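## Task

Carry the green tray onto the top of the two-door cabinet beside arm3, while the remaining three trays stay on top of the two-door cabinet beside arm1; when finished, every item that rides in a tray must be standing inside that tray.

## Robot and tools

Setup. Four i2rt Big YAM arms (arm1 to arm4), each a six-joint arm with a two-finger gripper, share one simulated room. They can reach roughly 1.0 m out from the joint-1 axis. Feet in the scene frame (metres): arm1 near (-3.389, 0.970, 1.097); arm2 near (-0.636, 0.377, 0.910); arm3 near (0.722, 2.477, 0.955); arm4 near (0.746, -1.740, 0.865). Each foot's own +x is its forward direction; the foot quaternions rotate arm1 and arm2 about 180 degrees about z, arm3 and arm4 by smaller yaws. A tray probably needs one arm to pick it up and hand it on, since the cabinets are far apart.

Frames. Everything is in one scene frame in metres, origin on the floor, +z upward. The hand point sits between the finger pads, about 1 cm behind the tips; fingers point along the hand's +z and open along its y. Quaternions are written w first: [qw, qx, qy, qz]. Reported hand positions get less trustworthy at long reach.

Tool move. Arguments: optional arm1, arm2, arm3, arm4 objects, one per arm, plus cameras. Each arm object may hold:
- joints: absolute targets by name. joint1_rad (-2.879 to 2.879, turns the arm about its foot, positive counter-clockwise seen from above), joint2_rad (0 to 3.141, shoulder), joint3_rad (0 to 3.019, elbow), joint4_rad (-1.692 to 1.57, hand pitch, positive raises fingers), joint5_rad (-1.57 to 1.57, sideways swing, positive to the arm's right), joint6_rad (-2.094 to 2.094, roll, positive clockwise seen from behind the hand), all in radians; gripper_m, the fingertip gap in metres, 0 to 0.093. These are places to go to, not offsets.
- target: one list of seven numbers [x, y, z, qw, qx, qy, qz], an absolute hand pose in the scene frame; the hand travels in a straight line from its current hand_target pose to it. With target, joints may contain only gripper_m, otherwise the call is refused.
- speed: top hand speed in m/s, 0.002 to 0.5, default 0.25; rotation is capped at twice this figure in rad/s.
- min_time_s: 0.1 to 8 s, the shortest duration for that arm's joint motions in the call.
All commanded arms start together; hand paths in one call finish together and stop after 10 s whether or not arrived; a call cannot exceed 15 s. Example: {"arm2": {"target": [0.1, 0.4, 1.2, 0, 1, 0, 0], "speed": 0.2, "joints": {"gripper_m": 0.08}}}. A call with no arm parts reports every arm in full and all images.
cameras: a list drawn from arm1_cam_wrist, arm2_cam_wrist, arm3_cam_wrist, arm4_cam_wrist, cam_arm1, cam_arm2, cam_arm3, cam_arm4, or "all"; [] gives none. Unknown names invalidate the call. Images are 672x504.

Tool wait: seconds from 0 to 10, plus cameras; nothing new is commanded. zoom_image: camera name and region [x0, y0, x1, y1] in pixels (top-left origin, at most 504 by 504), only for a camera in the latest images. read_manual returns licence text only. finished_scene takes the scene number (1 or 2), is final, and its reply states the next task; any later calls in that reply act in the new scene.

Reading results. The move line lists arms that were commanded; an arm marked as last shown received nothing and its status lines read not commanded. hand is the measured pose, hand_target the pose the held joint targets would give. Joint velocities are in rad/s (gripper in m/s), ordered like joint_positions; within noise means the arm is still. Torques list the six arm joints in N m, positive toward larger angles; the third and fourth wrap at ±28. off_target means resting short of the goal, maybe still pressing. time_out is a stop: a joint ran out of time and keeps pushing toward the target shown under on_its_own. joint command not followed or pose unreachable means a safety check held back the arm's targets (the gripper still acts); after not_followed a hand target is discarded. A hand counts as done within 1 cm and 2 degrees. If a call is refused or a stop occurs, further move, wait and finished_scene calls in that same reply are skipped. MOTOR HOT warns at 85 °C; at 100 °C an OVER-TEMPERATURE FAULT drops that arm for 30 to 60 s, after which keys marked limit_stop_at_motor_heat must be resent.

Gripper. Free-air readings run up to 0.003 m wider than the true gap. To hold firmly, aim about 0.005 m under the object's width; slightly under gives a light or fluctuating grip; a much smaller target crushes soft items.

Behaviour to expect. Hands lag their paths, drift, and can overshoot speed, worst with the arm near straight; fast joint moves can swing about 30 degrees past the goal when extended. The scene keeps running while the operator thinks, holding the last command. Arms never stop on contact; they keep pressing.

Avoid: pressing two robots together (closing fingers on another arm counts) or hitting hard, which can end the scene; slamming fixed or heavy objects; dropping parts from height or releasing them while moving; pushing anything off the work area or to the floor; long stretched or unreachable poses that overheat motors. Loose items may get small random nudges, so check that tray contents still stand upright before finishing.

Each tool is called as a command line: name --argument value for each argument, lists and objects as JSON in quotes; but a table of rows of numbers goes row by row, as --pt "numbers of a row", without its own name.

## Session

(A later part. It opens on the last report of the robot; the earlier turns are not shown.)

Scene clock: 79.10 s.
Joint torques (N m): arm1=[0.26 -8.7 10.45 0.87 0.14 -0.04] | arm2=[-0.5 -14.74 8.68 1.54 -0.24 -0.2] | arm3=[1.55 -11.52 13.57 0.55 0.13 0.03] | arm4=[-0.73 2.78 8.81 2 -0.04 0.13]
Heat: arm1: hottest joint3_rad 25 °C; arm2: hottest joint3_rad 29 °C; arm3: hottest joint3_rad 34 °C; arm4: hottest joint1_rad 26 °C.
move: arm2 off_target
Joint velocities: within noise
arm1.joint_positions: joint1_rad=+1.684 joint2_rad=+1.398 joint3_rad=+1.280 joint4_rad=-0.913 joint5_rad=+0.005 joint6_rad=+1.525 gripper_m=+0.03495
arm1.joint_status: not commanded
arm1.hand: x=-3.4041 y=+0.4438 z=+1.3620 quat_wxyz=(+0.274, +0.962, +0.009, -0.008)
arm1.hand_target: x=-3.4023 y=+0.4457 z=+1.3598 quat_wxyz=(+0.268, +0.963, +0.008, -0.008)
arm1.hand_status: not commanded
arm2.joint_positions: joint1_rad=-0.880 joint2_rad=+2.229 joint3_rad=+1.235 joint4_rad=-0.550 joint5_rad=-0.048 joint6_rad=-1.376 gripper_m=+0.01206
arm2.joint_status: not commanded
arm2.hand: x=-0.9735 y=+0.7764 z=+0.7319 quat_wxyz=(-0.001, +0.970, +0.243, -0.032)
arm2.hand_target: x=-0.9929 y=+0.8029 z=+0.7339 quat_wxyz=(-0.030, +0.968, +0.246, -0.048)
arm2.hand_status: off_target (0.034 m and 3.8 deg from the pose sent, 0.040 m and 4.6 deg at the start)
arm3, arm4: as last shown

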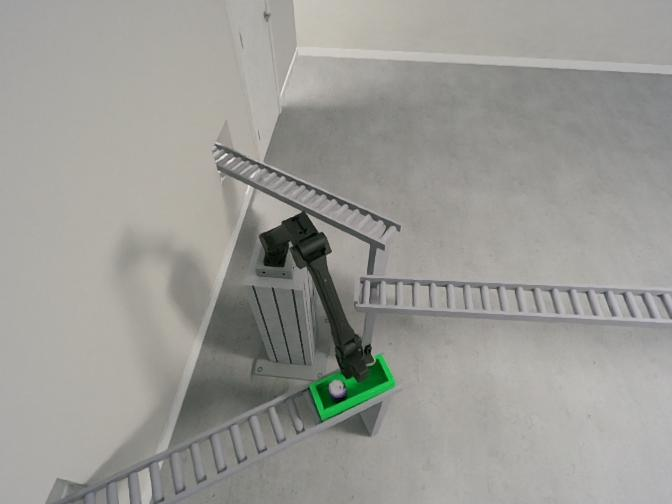

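move --arm2 '{"joints":{"gripper_m":0.034}}'

move --arm2 '{"target":[-0.99,0.78,0.90,0,0.968,0.25,0],"speed":0.25}' --cameras '["cam_arm2","arm2_cam_wrist"]'

Scene clock: 80.03 s.
Joint torques (N m): arm1=[0.21 -8.76 10.45 0.88 0.14 -0.04] | arm2=[-0.56 -15.62 7.72 0.9 -0.18 -0.18] | arm3=[1.61 -11.46 13.55 0.54 0.13 0.04] | arm4=[-0.73 2.84 8.81 2 -0.04 0.13]
Heat: arm1: hottest joint3_rad 25 °C; arm2: hottest joint3_rad 29 °C; arm3: hottest joint3_rad 34 °C; arm4: hottest joint1_rad 26 °C.
move: arm2 done
Joint velocities: within noise
arm1, arm3, arm4: as last shown
arm2.joint_positions: joint1_rad=-0.880 joint2_rad=+2.238 joint3_rad=+1.249 joint4_rad=-0.531 joint5_rad=-0.050 joint6_rad=-1.378 gripper_m=+0.03392
arm2.joint_status: all done
arm2.hand: x=-0.9800 y=+0.7838 z=+0.7308 quat_wxyz=(-0.012, +0.969, +0.244, -0.038)
arm2.hand_target: x=-0.9929 y=+0.8028 z=+0.7339 quat_wxyz=(-0.030, +0.968, +0.246, -0.048)
arm2.hand_status: not commanded
pictures: none

Scene clock: 81.53 s.
Joint torques (N m): arm1=[0.21 -8.76 10.44 0.87 0.14 -0.04] | arm2=[0.5 -15.68 9.66 -0.02 0.08 -0.02] | arm3=[1.73 -11.63 13.6 0.57 0.14 0.04] | arm4=[-0.73 2.84 8.83 2 -0.04 0.13]
Heat: arm1: hottest joint3_rad 25 °C; arm2: hottest joint3_rad 29 °C; arm3: hottest joint3_rad 34 °C; arm4: hottest joint1_rad 26 °C.
move: arm2 off_target
Joint velocities: within noise
arm1, arm3, arm4: as last shown
arm2.joint_positions: joint1_rad=-0.846 joint2_rad=+1.951 joint3_rad=+1.287 joint4_rad=-0.949 joint5_rad=+0.004 joint6_rad=-1.360 gripper_m=+0.03395
arm2.joint_status: not commanded
arm2.hand: x=-0.9743 y=+0.7661 z=+0.8848 quat_wxyz=(+0.019, +0.968, +0.251, +0.008)
arm2.hand_target: x=-0.9895 y=+0.7793 z=+0.9004 quat_wxyz=(+0.000, +0.968, +0.250, +0.000)
arm2.hand_status: off_target (0.026 m and 2.3 deg from the pose sent, 0.170 m and 4.6 deg at the start)
pictures: arm2_cam_wrist, cam_arm2
arm2_cam_wrist: T_world_to_cam=[[-0.5116, 0.85913, -0.0125, -1.15252], [0.77581, 0.46814, 0.42303, 0.06045], [0.36929, 0.20673, -0.90603, 1.09139]] pos_world=[-1.03957, 0.73624, 0.94885]

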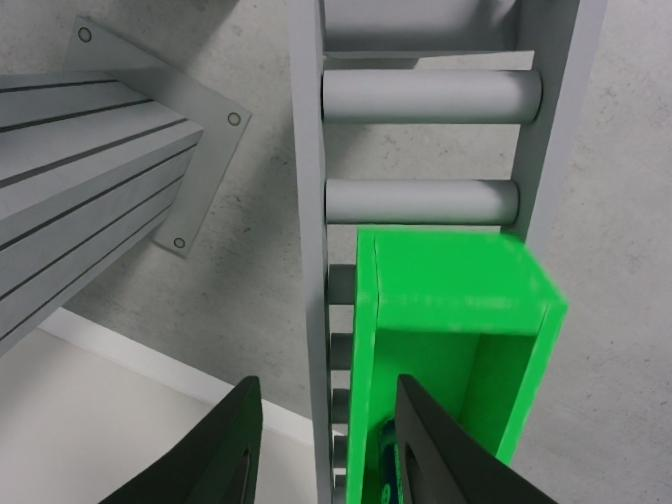

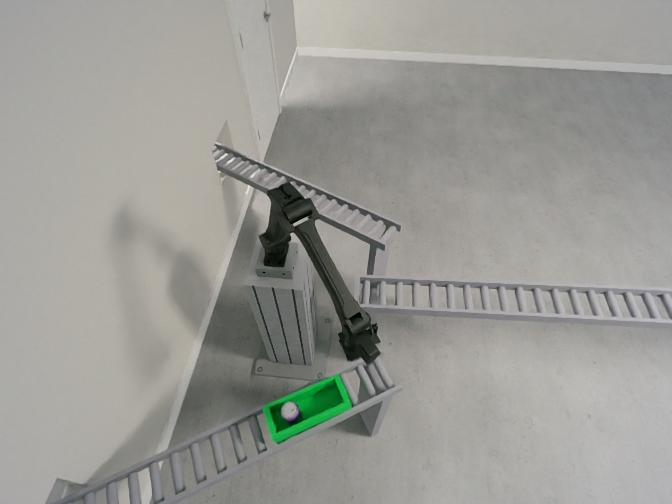

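wait --seconds 8 --cameras '["cam_arm3","arm3_cam_wrist"]'

Scene clock: 91.13 s.
Joint torques (N m): arm1=[0.21 -8.76 10.45 0.87 0.15 -0.04] | arm2=[0.38 -15.68 9.65 0.03 0.08 -0.02] | arm3=[1.61 -11.52 13.6 0.57 0.15 0.04] | arm4=[-0.73 2.78 8.83 1.99 -0.05 0.13]
Heat: arm1: hottest joint3_rad 26 °C; arm2: hottest joint3_rad 29 °C; arm3: hottest joint3_rad 35 °C; arm4: hottest joint3_rad 27 °C.
Joint velocities: within noise
arm1.joint_positions: joint1_rad=+1.684 joint2_rad=+1.398 joint3_rad=+1.280 joint4_rad=-0.913 joint5_rad=+0.005 joint6_rad=+1.525 gripper_m=+0.03495
arm1.joint_status: not commanded
arm1.hand: x=-3.4041 y=+0.4438 z=+1.3620 quat_wxyz=(+0.274, +0.962, +0.009, -0.008)
arm1.hand_target: x=-3.4023 y=+0.4457 z=+1.3598 quat_wxyz=(+0.268, +0.963, +0.008, -0.008)
arm1.hand_status: not commanded
arm2.joint_positions: joint1_rad=-0.846 joint2_rad=+1.951 joint3_rad=+1.287 joint4_rad=-0.949 joint5_rad=+0.005 joint6_rad=-1.359 gripper_m=+0.03395
arm2.joint_status: not commanded
arm2.hand: x=-0.9743 y=+0.7661 z=+0.8848 quat_wxyz=(+0.019, +0.968, +0.251, +0.008)
arm2.hand_target: x=-0.9895 y=+0.7794 z=+0.9004 quat_wxyz=(+0.000, +0.968, +0.250, +0.000)
arm2.hand_status: off_target (0.026 m and 2.3 deg from the pose sent, 0.170 m and 4.6 deg at the start)
arm3.joint_positions: joint1_rad=-1.346 joint2_rad=+1.561 joint3_rad=+1.455 joint4_rad=-1.530 joint5_rad=+0.007 joint6_rad=+0.000 gripper_m=+0.04208
arm3.joint_status: not commanded
arm3.hand: x=+1.0362 y=+2.1591 z=+1.1835 quat_wxyz=(+0.023, -0.381, -0.924, -0.011)
arm3.hand_target: x=+1.0493 y=+2.1506 z=+1.2001 quat_wxyz=(+0.000, -0.383, -0.924, +0.000)
arm3.hand_status: not commanded
arm4.joint_positions: joint1_rad=-0.546 joint2_rad=+0.615 joint3_rad=+1.544 joint4_rad=-1.256 joint5_rad=-0.261 joint6_rad=-0.380 gripper_m=+0.09396
arm4.joint_status: not commanded
arm4.hand: x=+0.8807 y=-1.9065 z=+1.4980 quat_wxyz=(-0.502, -0.207, -0.782, +0.305)
arm4.hand_target: x=+0.8787 y=-1.9030 z=+1.5070 quat_wxyz=(-0.508, -0.204, -0.777, +0.311)
arm4.hand_status: not commanded
wait: 8.00 s; at rest from the start
pictures: arm3_cam_wrist, cam_arm3
arm3_cam_wrist: T_world_to_cam=[[-0.70344, -0.71075, -0.0017, 2.26556], [-0.62792, 0.62035, 0.46998, -1.20732], [-0.33299, 0.33167, -0.88267, 0.76803]] pos_world=[1.09133, 2.10446, 1.24919]

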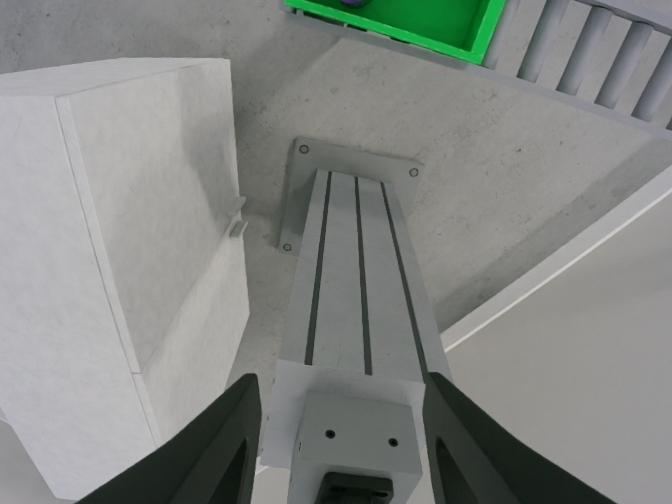

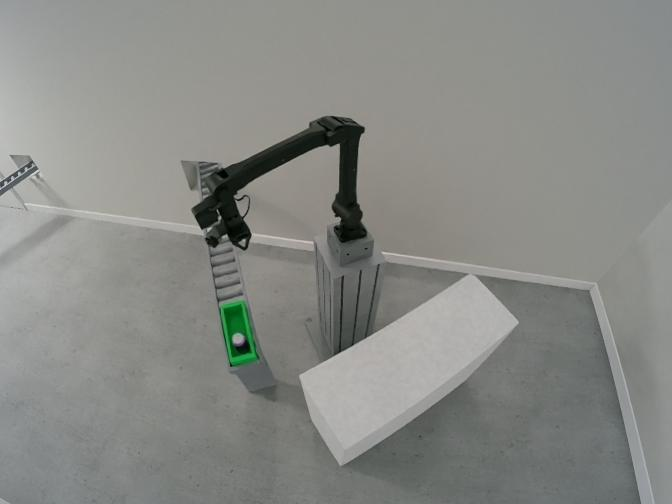

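move --arm3 '{"target":[1.048,2.023,0.80,0,0.961,0.2756,0],"speed":0.35}' --cameras '["arm3_cam_wrist","cam_arm3"]'

Scene clock: 95.60 s.
Joint torques (N m): arm1=[0.26 -8.76 10.44 0.87 0.14 -0.04] | arm2=[0.32 -15.68 9.66 0.03 0.07 -0.02] | arm3=[0.62 -16.26 8.65 0.72 0.22 0.03] | arm4=[-0.79 2.78 8.81 2 -0.04 0.13]
Heat: arm1: hottest joint3_rad 26 °C; arm2: hottest joint2_rad 29 °C; arm3: hottest joint3_rad 34 °C; arm4: hottest joint3_rad 27 °C.
move: arm3 off_target
Joint velocities: within noise
arm1, arm2, arm4: as last shown
arm3.joint_positions: joint1_rad=-1.504 joint2_rad=+2.249 joint3_rad=+1.350 joint4_rad=-0.718 joint5_rad=+0.010 joint6_rad=+1.624 gripper_m=+0.04208
arm3.joint_status: not commanded
arm3.hand: x=+1.0406 y=+2.0396 z=+0.7975 quat_wxyz=(+0.016, -0.959, -0.285, +0.005)
arm3.hand_target: x=+1.0476 y=+2.0234 z=+0.8004 quat_wxyz=(+0.000, -0.961, -0.276, +0.000)
arm3.hand_status: off_target (0.018 m and 2.2 deg from the pose sent, 0.407 m and 103.2 deg at the start)
arm3_cam_wrist: T_world_to_cam=[[-0.54697, 0.83642, 0.03499, -1.1646], [0.76597, 0.48317, 0.42407, -2.08319], [0.3378, 0.25876, -0.90495, -0.06313]] pos_world=[0.97998, 1.99695, 0.86704]

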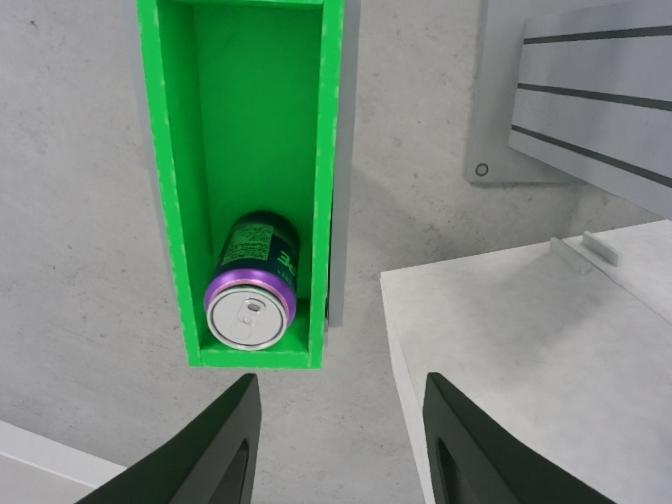

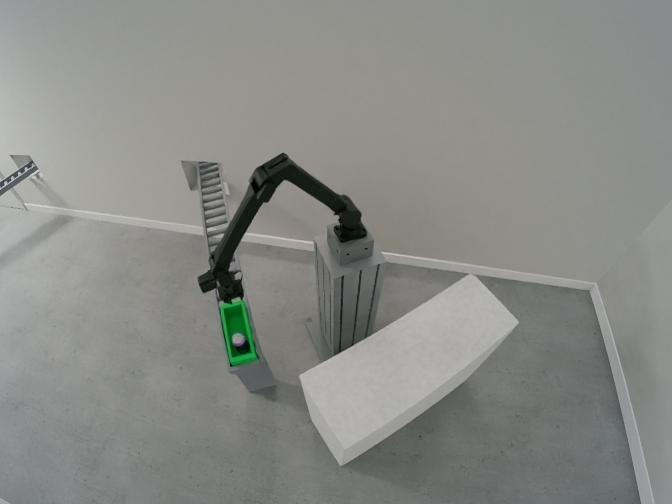

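move --arm3 '{"target":[1.069,2.028,0.66,0.008,0.969,0.246,-0.030],"speed":0.25}' --cameras '["arm3_cam_wrist"]'

Scene clock: 98.13 s.
Joint torques (N m): arm1=[0.21 -8.76 10.45 0.87 0.14 -0.04] | arm2=[0.38 -15.68 9.66 0.03 0.07 -0.02] | arm3=[1.44 -18.26 6.63 0.58 0.22 0.06] | arm4=[-0.73 2.84 8.83 2 -0.04 0.13]
Heat: arm1: hottest joint3_rad 26 °C; arm2: hottest joint3_rad 30 °C; arm3: hottest joint3_rad 34 °C; arm4: hottest joint3_rad 27 °C.
move: arm3 off_target
Joint velocities: within noise
arm1, arm2, arm4: as last shown
arm3.joint_positions: joint1_rad=-1.464 joint2_rad=+2.574 joint3_rad=+1.504 joint4_rad=-0.556 joint5_rad=+0.071 joint6_rad=+1.737 gripper_m=+0.04208
arm3.joint_status: not commanded
arm3.hand: x=+1.0572 y=+2.0393 z=+0.6561 quat_wxyz=(+0.008, -0.968, -0.250, +0.036)
arm3.hand_target: x=+1.0689 y=+2.0282 z=+0.6605 quat_wxyz=(-0.008, -0.969, -0.246, +0.030)
arm3.hand_status: off_target (0.017 m and 2.0 deg from the pose sent, 0.141 m and 6.1 deg at the start)
arm3_cam_wrist: T_world_to_cam=[[-0.4849, 0.87391, 0.03404, -1.29174], [0.82057, 0.44115, 0.3634, -1.96796], [0.30256, 0.20415, -0.93101, -0.03086]] pos_world=[0.99782, 2.00332, 0.73041]

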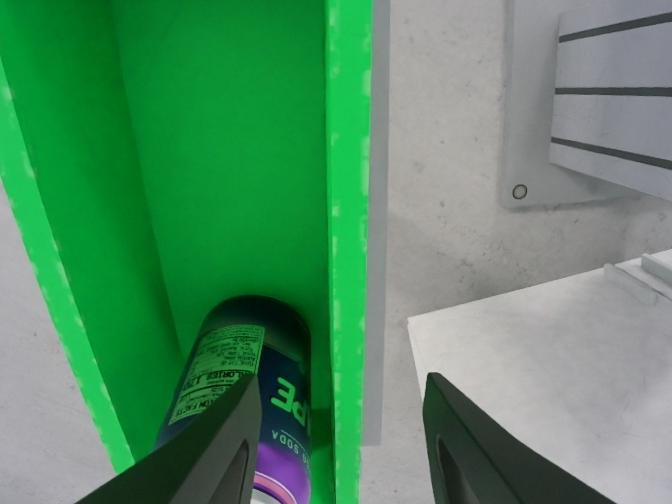

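move --arm3 '{"target":[1.0765,2.0385,0.61,0.008,0.969,0.246,-0.030],"speed":0.2}'

move --arm3 '{"target":[1.0765,2.0385,0.570,0.008,0.969,0.246,-0.030],"speed":0.15}' --cameras '["arm3_cam_wrist"]'

Scene clock: 100.10 s.
Joint torques (N m): arm1=[0.26 -8.76 10.44 0.87 0.14 -0.04] | arm2=[0.38 -15.68 9.66 0.05 0.08 -0.02] | arm3=[1.67 -17.79 6.09 0.65 0.21 0.05] | arm4=[-0.73 2.78 8.83 2 -0.04 0.13]
Heat: arm1: hottest joint3_rad 26 °C; arm2: hottest joint3_rad 30 °C; arm3: hottest joint3_rad 33 °C; arm4: hottest joint3_rad 27 °C.
move: arm3 off_target
Joint velocities: within noise
arm1, arm2, arm4: as last shown
arm3.joint_positions: joint1_rad=-1.444 joint2_rad=+2.683 joint3_rad=+1.562 joint4_rad=-0.505 joint5_rad=+0.071 joint6_rad=+1.759 gripper_m=+0.04208
arm3.joint_status: not commanded
arm3.hand: x=+1.0645 y=+2.0480 z=+0.6080 quat_wxyz=(+0.006, -0.968, -0.249, +0.036)
arm3.hand_target: x=+1.0765 y=+2.0387 z=+0.6105 quat_wxyz=(-0.008, -0.969, -0.246, +0.030)
arm3.hand_status: off_target (0.015 m and 1.8 deg from the pose sent, 0.050 m and 2.0 deg at the start)
pictures: none

Scene clock: 101.40 s.
Joint torques (N m): arm1=[0.21 -8.76 10.44 0.87 0.15 -0.04] | arm2=[0.44 -15.74 9.65 0.05 0.08 -0.02] | arm3=[1.38 -17.49 6.17 0.64 0.16 0.02] | arm4=[-0.73 2.84 8.81 2 -0.04 0.13]
Heat: arm1: hottest joint3_rad 26 °C; arm2: hottest joint3_rad 30 °C; arm3: hottest joint3_rad 33 °C; arm4: hottest joint3_rad 27 °C.
move: arm3 off_target
Joint velocities: within noise
arm1, arm2, arm4: as last shown
arm3.joint_positions: joint1_rad=-1.444 joint2_rad=+2.771 joint3_rad=+1.630 joint4_rad=-0.478 joint5_rad=+0.073 joint6_rad=+1.760 gripper_m=+0.04208
arm3.joint_status: not commanded
arm3.hand: x=+1.0662 y=+2.0462 z=+0.5714 quat_wxyz=(+0.003, -0.968, -0.248, +0.035)
arm3.hand_target: x=+1.0764 y=+2.0388 z=+0.5704 quat_wxyz=(-0.008, -0.969, -0.246, +0.030)
arm3.hand_status: off_target (0.013 m and 1.5 deg from the pose sent, 0.041 m and 1.8 deg at the start)
arm3_cam_wrist: T_world_to_cam=[[-0.48166, 0.87598, 0.02563, -1.29341], [0.82116, 0.44091, 0.36233, -1.9472], [0.3061, 0.19557, -0.9317, -0.09968]] pos_world=[1.0065, 2.01105, 0.64581]

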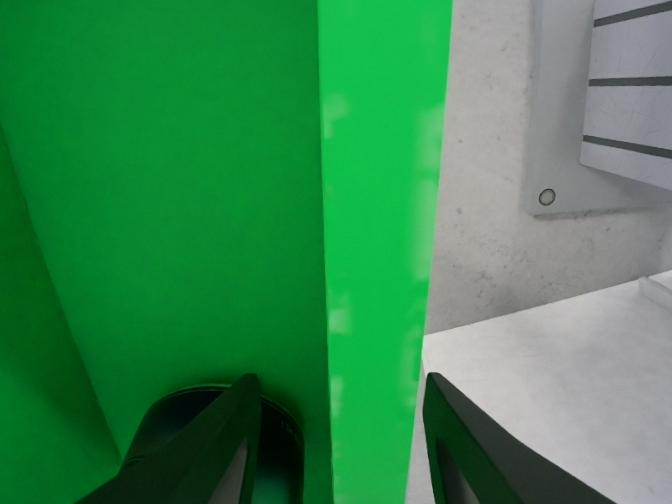

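move --arm3 '{"target":[1.073,2.0445,0.570,0.008,0.969,0.246,-0.030],"speed":0.06}'

move --arm3 '{"joints":{"gripper_m":0.004}}'

move --arm3 '{"target":[1.073,2.038,0.66,0.030,0.969,0.246,-0.040],"speed":0.12}' --cameras '["arm3_cam_wrist","cam_arm3"]'

Scene clock: 102.73 s.
Joint torques (N m): arm1=[0.26 -8.7 10.45 0.87 0.14 -0.04] | arm2=[0.32 -15.74 9.65 0.03 0.07 -0.02] | arm3=[1.79 -18.2 4.08 0.8 0.16 0.01] | arm4=[-0.73 2.84 8.83 2 -0.05 0.13]
Heat: arm1: hottest joint3_rad 26 °C; arm2: hottest joint3_rad 30 °C; arm3: hottest joint3_rad 33 °C; arm4: hottest joint3_rad 27 °C.
move: arm3 done
Joint velocities: within noise
arm1, arm2, arm4: as last shown
arm3.joint_positions: joint1_rad=-1.444 joint2_rad=+2.771 joint3_rad=+1.630 joint4_rad=-0.464 joint5_rad=+0.073 joint6_rad=+1.761 gripper_m=+0.04208
arm3.joint_status: not commanded
arm3.hand: x=+1.0684 y=+2.0435 z=+0.5713 quat_wxyz=(-0.003, -0.968, -0.247, +0.033)
arm3.hand_target: x=+1.0731 y=+2.0445 z=+0.5701 quat_wxyz=(-0.008, -0.969, -0.246, +0.030)
arm3.hand_status: done (0.005 m and 0.7 deg from the pose sent, 0.007 m and 1.5 deg at the start)
pictures: none

Scene clock: 103.37 s.
Joint torques (N m): arm1=[0.26 -8.76 10.45 0.88 0.14 -0.04] | arm2=[0.38 -15.74 9.66 0.03 0.07 -0.02] | arm3=[1.61 -17.79 4.79 0.72 0.12 0.1] | arm4=[-0.73 2.84 8.81 2 -0.04 0.13]
Heat: arm1: hottest joint3_rad 26 °C; arm2: hottest joint3_rad 30 °C; arm3: hottest joint3_rad 33 °C; arm4: hottest joint3_rad 27 °C.
move: arm3 off_target
Joint velocities: within noise
arm1, arm2, arm4: as last shown
arm3.joint_positions: joint1_rad=-1.443 joint2_rad=+2.769 joint3_rad=+1.620 joint4_rad=-0.462 joint5_rad=+0.074 joint6_rad=+1.752 gripper_m=+0.01141
arm3.joint_status: gripper_m off_target (ended at +0.01144, target +0.00400)
arm3.hand: x=+1.0663 y=+2.0467 z=+0.5711 quat_wxyz=(-0.001, -0.967, -0.252, +0.034)
arm3.hand_target: x=+1.0730 y=+2.0445 z=+0.5701 quat_wxyz=(-0.008, -0.969, -0.246, +0.030)
arm3.hand_status: not commanded
pictures: none

Scene clock: 104.93 s.
Joint torques (N m): arm1=[0.26 -8.76 10.44 0.87 0.14 -0.04] | arm2=[0.38 -15.74 9.66 0.03 0.08 -0.02] | arm3=[1.85 -22.53 4.74 -0.12 0.19 0.05] | arm4=[-0.73 2.84 8.81 2 -0.04 0.13]
Heat: arm1: hottest joint3_rad 26 °C; arm2: hottest joint3_rad 30 °C; arm3: hottest joint3_rad 33 °C; arm4: hottest joint3_rad 27 °C.
move: arm3 off_target
Joint velocities: within noise
arm1, arm2, arm4: as last shown
arm3.joint_positions: joint1_rad=-1.440 joint2_rad=+2.629 joint3_rad=+1.468 joint4_rad=-0.477 joint5_rad=+0.109 joint6_rad=+1.762 gripper_m=+0.01130
arm3.joint_status: not commanded
arm3.hand: x=+1.0461 y=+2.0635 z=+0.6216 quat_wxyz=(+0.004, -0.967, -0.250, +0.056)
arm3.hand_target: x=+1.0722 y=+2.0390 z=+0.6592 quat_wxyz=(-0.030, -0.968, -0.246, +0.040)
arm3.hand_status: off_target (0.053 m and 4.3 deg from the pose sent, 0.090 m and 3.5 deg at the start)
arm3_cam_wrist: T_world_to_cam=[[-0.48437, 0.87408, 0.03692, -1.3198], [0.83282, 0.44776, 0.32546, -1.95988], [0.26795, 0.18839, -0.94483, 0.01275]] pos_world=[0.98953, 2.02877, 0.69864]

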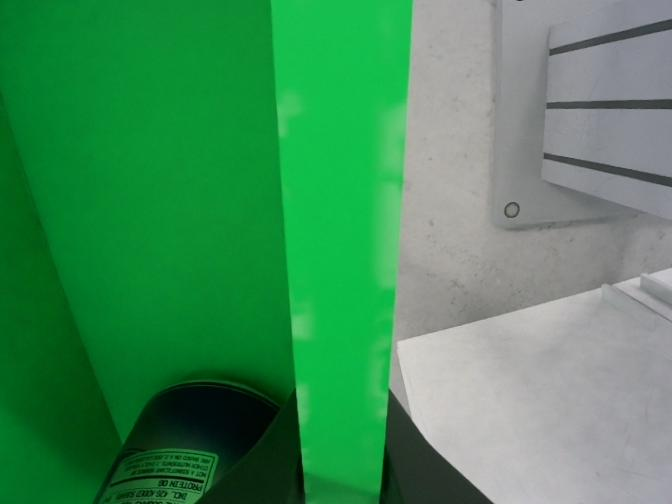

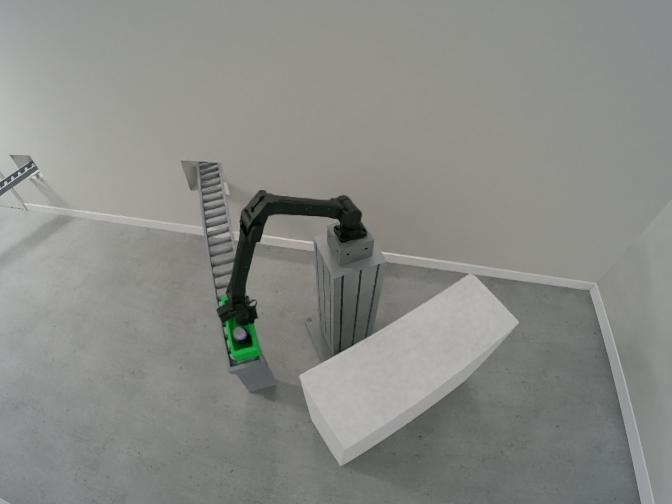

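move --arm3 '{"target":[1.06,2.05,0.80,0.034,0.969,0.246,-0.005],"speed":0.18}'

move --arm3 '{"target":[1.04,2.08,1.08,0.034,0.969,0.246,0.013],"speed":0.2}' --cameras '["arm3_cam_wrist","cam_arm3"]'

Scene clock: 107.03 s.
Joint torques (N m): arm1=[0.26 -8.76 10.44 0.87 0.14 -0.04] | arm2=[0.38 -15.68 9.65 0.03 0.07 -0.02] | arm3=[0.5 -20.37 6.65 0.09 -0.04 -0.14] | arm4=[-0.73 2.78 8.81 2 -0.04 0.13]
Heat: arm1: hottest joint3_rad 26 °C; arm2: hottest joint3_rad 30 °C; arm3: hottest joint3_rad 32 °C; arm4: hottest joint3_rad 27 °C.
move: arm3 off_target
Joint velocities: within noise
arm1.joint_positions: joint1_rad=+1.684 joint2_rad=+1.398 joint3_rad=+1.280 joint4_rad=-0.913 joint5_rad=+0.005 joint6_rad=+1.525 gripper_m=+0.03495
arm1.joint_status: not commanded
arm1.hand: x=-3.4041 y=+0.4438 z=+1.3620 quat_wxyz=(+0.274, +0.962, +0.009, -0.008)
arm1.hand_target: x=-3.4023 y=+0.4457 z=+1.3598 quat_wxyz=(+0.268, +0.963, +0.008, -0.008)
arm1.hand_status: not commanded
arm2.joint_positions: joint1_rad=-0.846 joint2_rad=+1.951 joint3_rad=+1.287 joint4_rad=-0.949 joint5_rad=+0.005 joint6_rad=-1.359 gripper_m=+0.03395
arm2.joint_status: not commanded
arm2.hand: x=-0.9743 y=+0.7661 z=+0.8848 quat_wxyz=(+0.019, +0.968, +0.251, +0.008)
arm2.hand_target: x=-0.9895 y=+0.7794 z=+0.9004 quat_wxyz=(+0.000, +0.968, +0.250, +0.000)
arm2.hand_status: not commanded
arm3.joint_positions: joint1_rad=-1.443 joint2_rad=+2.271 joint3_rad=+1.261 joint4_rad=-0.588 joint5_rad=+0.055 joint6_rad=+1.762 gripper_m=+0.01130
arm3.joint_status: not commanded
arm3.hand: x=+1.0457 y=+2.0735 z=+0.7668 quat_wxyz=(-0.003, -0.969, -0.247, +0.023)
arm3.hand_target: x=+1.0594 y=+2.0506 z=+0.7997 quat_wxyz=(-0.034, -0.969, -0.246, +0.005)
arm3.hand_status: off_target (0.043 m and 4.1 deg from the pose sent, 0.179 m and 7.3 deg at the start)
arm4.joint_positions: joint1_rad=-0.546 joint2_rad=+0.615 joint3_rad=+1.544 joint4_rad=-1.256 joint5_rad=-0.261 joint6_rad=-0.380 gripper_m=+0.09396
arm4.joint_status: not commanded
arm4.hand: x=+0.8807 y=-1.9065 z=+1.4980 quat_wxyz=(-0.502, -0.207, -0.782, +0.305)
arm4.hand_target: x=+0.8787 y=-1.9030 z=+1.5070 quat_wxyz=(-0.508, -0.204, -0.777, +0.311)
arm4.hand_status: not commanded
pictures: none

Scene clock: 109.33 s.
Joint torques (N m): arm1=[0.21 -8.76 10.47 0.87 0.14 -0.04] | arm2=[0.44 -15.68 9.66 0.03 0.07 -0.02] | arm3=[0.56 -16.32 14.61 -0.06 -0.09 -0.12] | arm4=[-0.73 2.84 8.81 2 -0.04 0.13]
Heat: arm1: hottest joint3_rad 26 °C; arm2: hottest joint3_rad 30 °C; arm3: hottest joint3_rad 32 °C; arm4: hottest joint3_rad 27 °C.
move: arm3 off_target
Joint velocities: within noise
arm1, arm2, arm4: as last shown
arm3.joint_positions: joint1_rad=-1.443 joint2_rad=+1.731 joint3_rad=+1.261 joint4_rad=-1.152 joint5_rad=+0.024 joint6_rad=+1.762 gripper_m=+0.01130
arm3.joint_status: not commanded
arm3.hand: x=+1.0215 y=+2.1065 z=+1.0338 quat_wxyz=(+0.015, -0.969, -0.248, +0.014)
arm3.hand_target: x=+1.0378 y=+2.0826 z=+1.0805 quat_wxyz=(-0.034, -0.969, -0.246, -0.013)
arm3.hand_status: off_target (0.056 m and 6.4 deg from the pose sent, 0.313 m and 5.5 deg at the start)
arm3_cam_wrist: T_world_to_cam=[[-0.48084, 0.876, 0.03766, -1.393], [0.80844, 0.42631, 0.40581, -2.10579], [0.33944, 0.22558, -0.91318, 0.21655]] pos_world=[0.95909, 2.06914, 1.10476]

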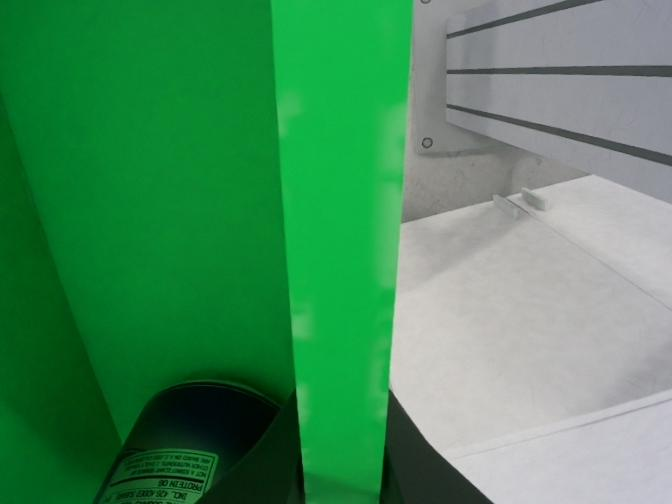

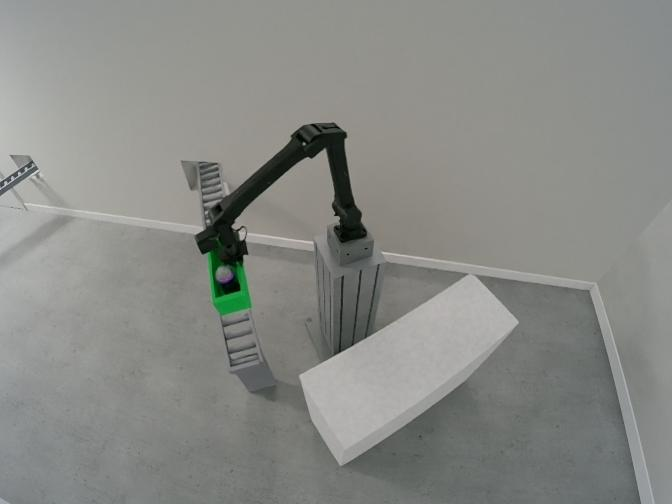

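move --arm3 '{"joints":{"joint1_rad":0.145},"min_time_s":3.2}'

move --arm3 '{"target":[1.060,2.763,0.965,0.03,0.3875,0.9218,0.022],"speed":0.15}' --cameras '["arm3_cam_wrist","cam_arm3"]'

zoom_image --camera "cam_arm3" --region '[290, 220, 530, 470]'

Scene clock: 113.63 s.
Joint torques (N m): arm1=[0.21 -8.76 10.45 0.88 0.14 -0.04] | arm2=[0.38 -15.68 9.66 0.03 0.07 -0.02] | arm3=[0.21 -16.32 14.63 -0.06 0.06 -0.12] | arm4=[-0.67 2.84 8.81 2 -0.04 0.13]
Heat: arm1: hottest joint3_rad 26 °C; arm2: hottest joint3_rad 30 °C; arm3: hottest joint3_rad 32 °C; arm4: hottest joint3_rad 27 °C.
move: arm3 done
Joint velocities: within noise
arm1, arm2, arm4: as last shown
arm3.joint_positions: joint1_rad=+0.153 joint2_rad=+1.731 joint3_rad=+1.261 joint4_rad=-1.152 joint5_rad=+0.020 joint6_rad=+1.762 gripper_m=+0.01130
arm3.joint_status: all done
arm3.hand: x=+1.0832 y=+2.7871 z=+1.0332 quat_wxyz=(-0.009, -0.499, -0.866, +0.025)
arm3.hand_target: x=+1.1070 y=+2.8038 z=+1.0799 quat_wxyz=(-0.026, -0.500, -0.865, -0.029)
arm3.hand_status: not commanded
pictures: none

Scene clock: 115.37 s.
Joint torques (N m): arm1=[0.21 -8.76 10.45 0.88 0.14 -0.04] | arm2=[0.38 -15.74 9.65 0.03 0.08 -0.02] | arm3=[0.38 -14.1 9.01 1.17 -0.11 -0.18] | arm4=[-0.73 2.84 8.81 2 -0.04 0.13]
Heat: arm1: hottest joint3_rad 26 °C; arm2: hottest joint3_rad 30 °C; arm3: hottest joint3_rad 32 °C; arm4: hottest joint3_rad 27 °C.
move: arm3 off_target
Joint velocities: within noise
arm1, arm2, arm4: as last shown
arm3.joint_positions: joint1_rad=+0.153 joint2_rad=+1.730 joint3_rad=+0.972 joint4_rad=-0.838 joint5_rad=+0.030 joint6_rad=+1.520 gripper_m=+0.01130
arm3.joint_status: not commanded
arm3.hand: x=+1.0430 y=+2.7483 z=+0.9430 quat_wxyz=(-0.016, -0.391, -0.920, +0.016)
arm3.hand_target: x=+1.0594 y=+2.7625 z=+0.9654 quat_wxyz=(-0.030, -0.387, -0.921, -0.022)
arm3.hand_status: off_target (0.031 m and 4.7 deg from the pose sent, 0.076 m and 15.5 deg at the start)
arm3_cam_wrist: T_world_to_cam=[[-0.71836, -0.69544, 0.01808, 2.64348], [-0.63674, 0.66775, 0.38558, -1.49701], [-0.28023, 0.26547, -0.9225, 0.52702]] pos_world=[1.09346, 2.6981, 1.01559]

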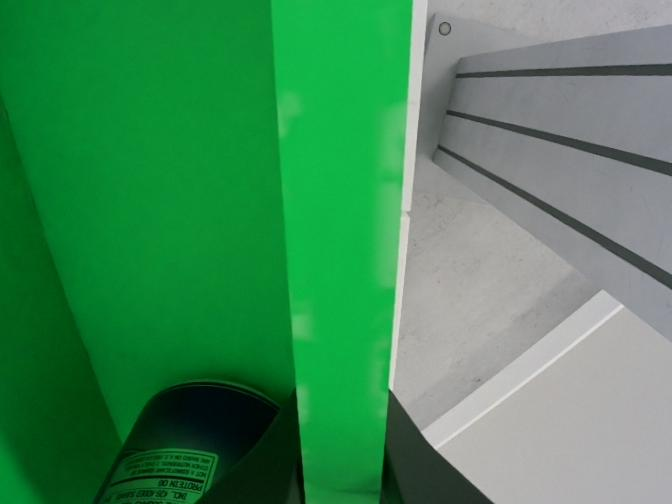

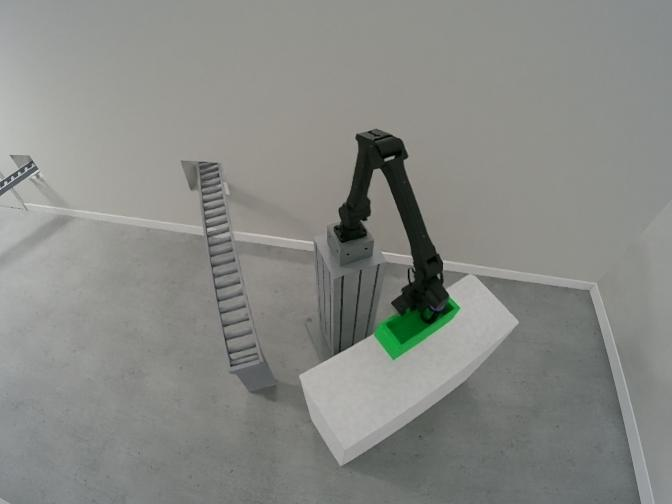

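Scaled by 2.016 from the camera's image (finer frame: 960x720).

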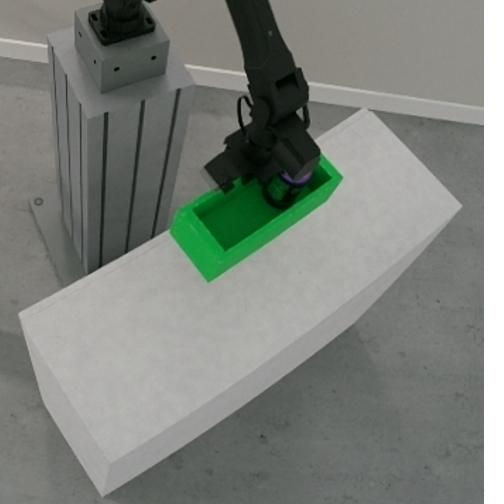

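move --arm3 '{"target":[1.073,2.776,0.90,0.016,0.3875,0.9215,0.036],"speed":0.12}'

move --arm3 '{"target":[1.073,2.776,0.87,0.016,0.3875,0.9215,0.036],"speed":0.06}' --cameras '["cam_arm3"]'

zoom_image --camera "cam_arm3" --region '[290, 220, 530, 470]'

Scene clock: 117.57 s.
Joint torques (N m): arm1=[0.26 -8.76 10.45 0.87 0.14 -0.04] | arm2=[0.38 -15.68 9.65 0.03 0.07 -0.02] | arm3=[-0.03 -14.92 8.17 1.18 -0.18 -0.17] | arm4=[-0.73 2.78 8.81 2 -0.04 0.13]
Heat: arm1: hottest joint3_rad 26 °C; arm2: hottest joint2_rad 30 °C; arm3: hottest joint3_rad 32 °C; arm4: hottest joint3_rad 27 °C.
move: arm3 off_target
Joint velocities: within noise
arm1, arm2, arm4: as last shown
arm3.joint_positions: joint1_rad=+0.149 joint2_rad=+1.882 joint3_rad=+0.972 joint4_rad=-0.670 joint5_rad=-0.007 joint6_rad=+1.512 gripper_m=+0.01130
arm3.joint_status: not commanded
arm3.hand: x=+1.0517 y=+2.7610 z=+0.8806 quat_wxyz=(-0.003, -0.389, -0.921, +0.001)
arm3.hand_target: x=+1.0725 y=+2.7753 z=+0.9006 quat_wxyz=(-0.016, -0.387, -0.921, -0.036)
arm3.hand_status: off_target (0.032 m and 4.5 deg from the pose sent, 0.059 m and 6.0 deg at the start)
pictures: none

Scene clock: 118.67 s.
Joint torques (N m): arm1=[0.21 -8.76 10.45 0.87 0.14 -0.04] | arm2=[0.38 -15.68 9.66 0.05 0.08 -0.02] | arm3=[0.03 -14.8 7.1 1.2 -0.16 -0.17] | arm4=[-0.67 2.84 8.83 2 -0.04 0.13]
Heat: arm1: hottest joint3_rad 26 °C; arm2: hottest joint2_rad 30 °C; arm3: hottest joint3_rad 32 °C; arm4: hottest joint3_rad 27 °C.
move: arm3 off_target
Joint velocities: within noise
arm1, arm2, arm4: as last shown
arm3.joint_positions: joint1_rad=+0.149 joint2_rad=+1.944 joint3_rad=+0.970 joint4_rad=-0.595 joint5_rad=-0.007 joint6_rad=+1.512 gripper_m=+0.01130
arm3.joint_status: not commanded
arm3.hand: x=+1.0550 y=+2.7634 z=+0.8543 quat_wxyz=(-0.005, -0.389, -0.921, -0.004)
arm3.hand_target: x=+1.0728 y=+2.7756 z=+0.8706 quat_wxyz=(-0.016, -0.387, -0.921, -0.036)
arm3.hand_status: off_target (0.027 m and 3.8 deg from the pose sent, 0.028 m and 4.5 deg at the start)

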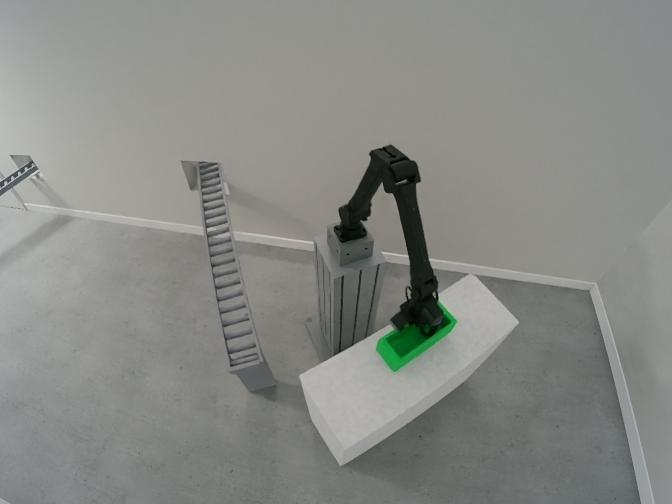

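Scaled by 2.016 from the camera's image (finer frame: 960x720).

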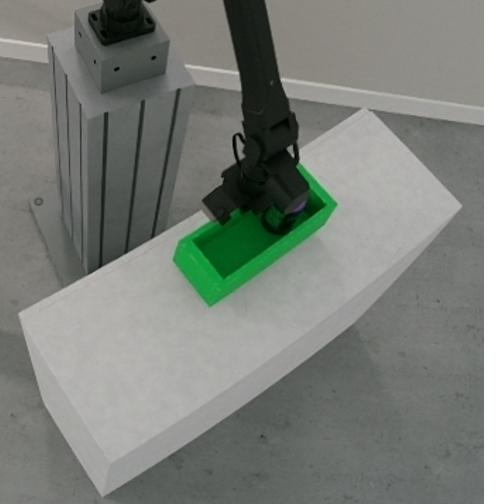

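move --arm3 '{"target":[1.073,2.776,0.848,0.012,0.3875,0.9215,0.033],"speed":0.05}'

move --arm3 '{"target":[1.073,2.776,0.832,0.010,0.3875,0.9215,0.033],"speed":0.04}' --cameras '["cam_arm3"]'

zoom_image --camera "cam_arm3" --region '[290, 220, 530, 470]'

Scene clock: 120.00 s.
Joint torques (N m): arm1=[0.26 -8.76 10.45 0.87 0.14 -0.04] | arm2=[0.38 -15.74 9.65 0.03 0.07 -0.02] | arm3=[0.03 -14.62 6.97 1.17 0 -0.17] | arm4=[-0.79 2.84 8.81 2 -0.04 0.13]
Heat: arm1: hottest joint3_rad 26 °C; arm2: hottest joint2_rad 30 °C; arm3: hottest joint3_rad 32 °C; arm4: hottest joint3_rad 27 °C.
move: arm3 off_target
Joint velocities: within noise
arm1, arm2, arm4: as last shown
arm3.joint_positions: joint1_rad=+0.148 joint2_rad=+1.993 joint3_rad=+0.970 joint4_rad=-0.552 joint5_rad=-0.017 joint6_rad=+1.510 gripper_m=+0.01130
arm3.joint_status: not commanded
arm3.hand: x=+1.0534 y=+2.7633 z=+0.8340 quat_wxyz=(+0.000, -0.389, -0.921, -0.004)
arm3.hand_target: x=+1.0727 y=+2.7755 z=+0.8485 quat_wxyz=(-0.012, -0.387, -0.921, -0.033)
arm3.hand_status: off_target (0.027 m and 3.6 deg from the pose sent, 0.023 m and 3.4 deg at the start)
pictures: none

Scene clock: 120.97 s.
Joint torques (N m): arm1=[0.26 -8.76 10.44 0.88 0.14 -0.04] | arm2=[0.38 -15.74 9.65 0.05 0.08 -0.02] | arm3=[-0.03 -12.4 7.13 1.58 -0.07 -0.16] | arm4=[-0.73 2.84 8.81 2 -0.04 0.13]
Heat: arm1: hottest joint3_rad 26 °C; arm2: hottest joint2_rad 30 °C; arm3: hottest joint3_rad 32 °C; arm4: hottest joint3_rad 27 °C.
move: arm3 off_target
Joint velocities: within noise
arm1, arm2, arm4: as last shown
arm3.joint_positions: joint1_rad=+0.148 joint2_rad=+1.999 joint3_rad=+0.970 joint4_rad=-0.527 joint5_rad=-0.019 joint6_rad=+1.509 gripper_m=+0.01129
arm3.joint_status: not commanded
arm3.hand: x=+1.0567 y=+2.7667 z=+0.8314 quat_wxyz=(-0.003, -0.388, -0.922, -0.013)
arm3.hand_target: x=+1.0728 y=+2.7757 z=+0.8327 quat_wxyz=(-0.010, -0.387, -0.921, -0.033)
arm3.hand_status: off_target (0.019 m and 2.5 deg from the pose sent, 0.023 m and 3.6 deg at the start)

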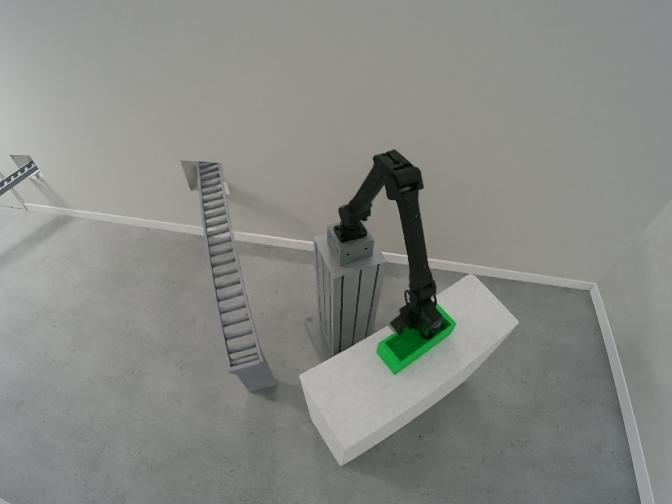

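Scaled by 2.016 from the camera's image (finer frame: 960x720).

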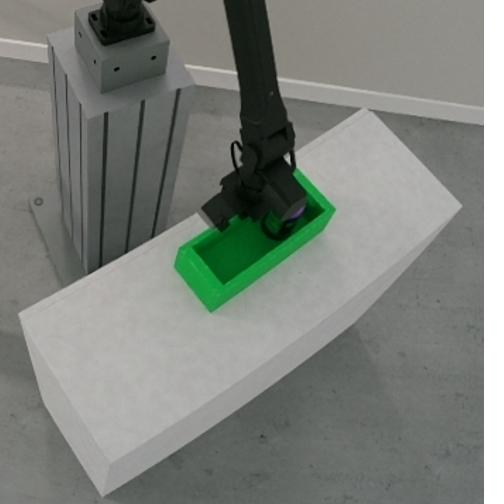

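Contact. Release gently.

move --arm3 '{"target":[1.071,2.775,0.823,0.010,0.3875,0.9215,0.028],"speed":0.04}'

move --arm3 '{"joints":{"gripper_m":0.034}}'

move --arm3 '{"target":[1.065,2.772,1.02,0.005,0.3875,0.9218,0],"speed":0.2}' --cameras '["cam_arm3","arm3_cam_wrist","cam_arm1"]'

Scene clock: 122.37 s.
Joint torques (N m): arm1=[0.26 -8.76 10.45 0.87 0.14 -0.04] | arm2=[0.38 -15.68 9.65 0.05 0.08 -0.02] | arm3=[0.15 -11.05 7.15 2.07 0.11 -0.13] | arm4=[-0.73 2.78 8.83 2 -0.04 0.13]
Heat: arm1: hottest joint3_rad 26 °C; arm2: hottest joint2_rad 30 °C; arm3: hottest joint3_rad 32 °C; arm4: hottest joint3_rad 27 °C.
move: arm3 off_target
Joint velocities: within noise
arm1.joint_positions: joint1_rad=+1.684 joint2_rad=+1.398 joint3_rad=+1.280 joint4_rad=-0.913 joint5_rad=+0.005 joint6_rad=+1.525 gripper_m=+0.03495
arm1.joint_status: not commanded
arm1.hand: x=-3.4041 y=+0.4438 z=+1.3620 quat_wxyz=(+0.274, +0.962, +0.009, -0.008)
arm1.hand_target: x=-3.4023 y=+0.4457 z=+1.3598 quat_wxyz=(+0.268, +0.963, +0.008, -0.008)
arm1.hand_status: not commanded
arm2.joint_positions: joint1_rad=-0.846 joint2_rad=+1.951 joint3_rad=+1.287 joint4_rad=-0.949 joint5_rad=+0.005 joint6_rad=-1.359 gripper_m=+0.03395
arm2.joint_status: not commanded
arm2.hand: x=-0.9743 y=+0.7661 z=+0.8848 quat_wxyz=(+0.019, +0.968, +0.251, +0.008)
arm2.hand_target: x=-0.9895 y=+0.7794 z=+0.9004 quat_wxyz=(+0.000, +0.968, +0.250, +0.000)
arm2.hand_status: not commanded
arm3.joint_positions: joint1_rad=+0.148 joint2_rad=+2.000 joint3_rad=+0.970 joint4_rad=-0.525 joint5_rad=-0.019 joint6_rad=+1.509 gripper_m=+0.01129
arm3.joint_status: not commanded
arm3.hand: x=+1.0569 y=+2.7669 z=+0.8311 quat_wxyz=(-0.003, -0.388, -0.922, -0.013)
arm3.hand_target: x=+1.0705 y=+2.7746 z=+0.8237 quat_wxyz=(-0.010, -0.387, -0.921, -0.028)
arm3.hand_status: off_target (0.018 m and 1.9 deg from the pose sent, 0.019 m and 1.9 deg at the start)
arm4.joint_positions: joint1_rad=-0.546 joint2_rad=+0.615 joint3_rad=+1.544 joint4_rad=-1.256 joint5_rad=-0.261 joint6_rad=-0.380 gripper_m=+0.09396
arm4.joint_status: not commanded
arm4.hand: x=+0.8807 y=-1.9065 z=+1.4980 quat_wxyz=(-0.502, -0.207, -0.782, +0.305)
arm4.hand_target: x=+0.8787 y=-1.9030 z=+1.5070 quat_wxyz=(-0.508, -0.204, -0.777, +0.311)
arm4.hand_status: not commanded
pictures: none

Scene clock: 123.03 s.
Joint torques (N m): arm1=[0.26 -8.76 10.45 0.87 0.14 -0.04] | arm2=[0.38 -15.68 9.66 0.03 0.07 -0.02] | arm3=[0.21 -12.75 6.95 1.02 0.12 -0.13] | arm4=[-0.73 2.78 8.81 2 -0.04 0.13]
Heat: arm1: hottest joint3_rad 26 °C; arm2: hottest joint2_rad 30 °C; arm3: hottest joint3_rad 32 °C; arm4: hottest joint3_rad 27 °C.
move: arm3 done
Joint velocities: within noise
arm1, arm2, arm4: as last shown
arm3.joint_positions: joint1_rad=+0.148 joint2_rad=+2.020 joint3_rad=+0.970 joint4_rad=-0.500 joint5_rad=-0.019 joint6_rad=+1.509 gripper_m=+0.03390
arm3.joint_status: all done
arm3.hand: x=+1.0580 y=+2.7677 z=+0.8228 quat_wxyz=(-0.004, -0.388, -0.922, -0.016)
arm3.hand_target: x=+1.0706 y=+2.7746 z=+0.8237 quat_wxyz=(-0.010, -0.387, -0.921, -0.028)
arm3.hand_status: not commanded
pictures: none

Scene clock: 124.83 s.
Joint torques (N m): arm1=[0.21 -8.76 10.44 0.88 0.14 -0.04] | arm2=[0.38 -15.68 9.68 0.03 0.07 -0.02] | arm3=[0.56 -12.04 11.23 -0.24 0.22 -0.1] | arm4=[-0.73 2.84 8.81 2 -0.04 0.13]
Heat: arm1: hottest joint3_rad 26 °C; arm2: hottest joint2_rad 30 °C; arm3: hottest joint3_rad 31 °C; arm4: hottest joint3_rad 27 °C.
move: arm3 off_target
Joint velocities: within noise
arm1, arm2, arm4: as last shown
arm3.joint_positions: joint1_rad=+0.148 joint2_rad=+1.670 joint3_rad=+1.096 joint4_rad=-1.036 joint5_rad=-0.006 joint6_rad=+1.509 gripper_m=+0.03394
arm3.joint_status: not commanded
arm3.hand: x=+1.0528 y=+2.7631 z=+1.0053 quat_wxyz=(+0.003, -0.388, -0.921, +0.014)
arm3.hand_target: x=+1.0646 y=+2.7716 z=+1.0201 quat_wxyz=(-0.005, -0.388, -0.922, +0.000)
arm3.hand_status: off_target (0.021 m and 1.9 deg from the pose sent, 0.197 m and 1.8 deg at the start)
pictures: arm3_cam_wrist, cam_arm1, cam_arm3
arm3_cam_wrist: T_world_to_cam=[[-0.71424, -0.69926, 0.02993, 2.65404], [-0.62622, 0.65756, 0.41888, -1.54114], [-0.31258, 0.28044, -0.90755, 0.56099]] pos_world=[1.10587, 2.71195, 1.07525]

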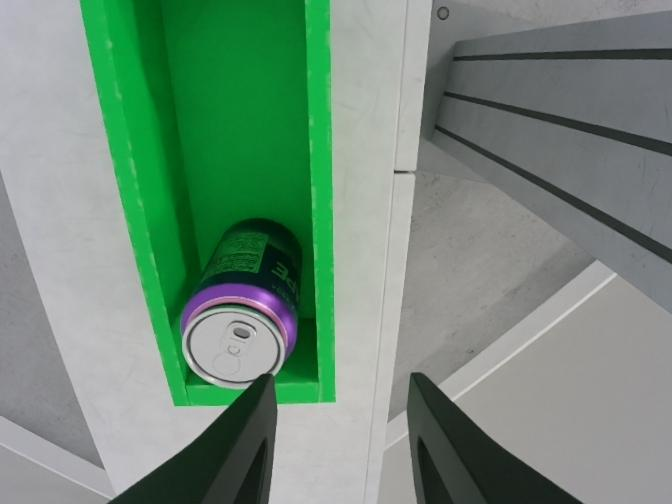

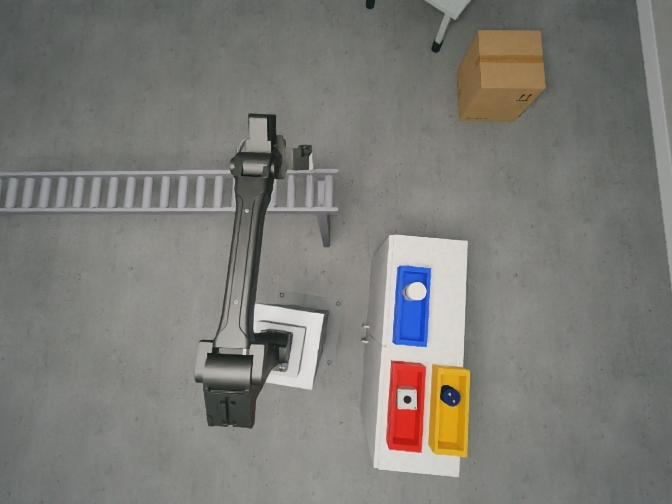

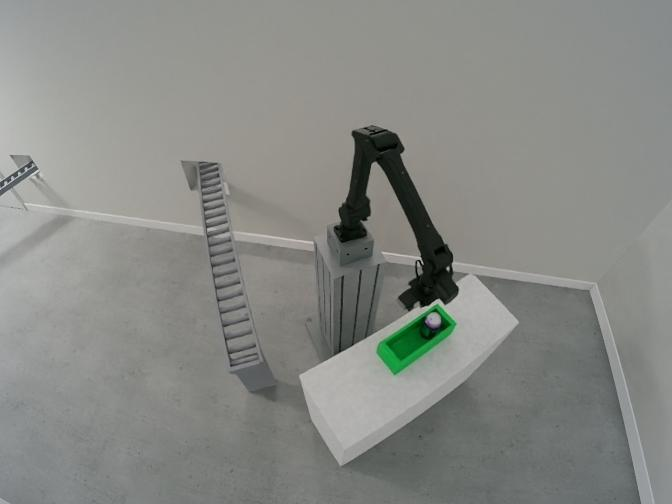

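finished_scene --scene 2

The scene is finished: the task was done.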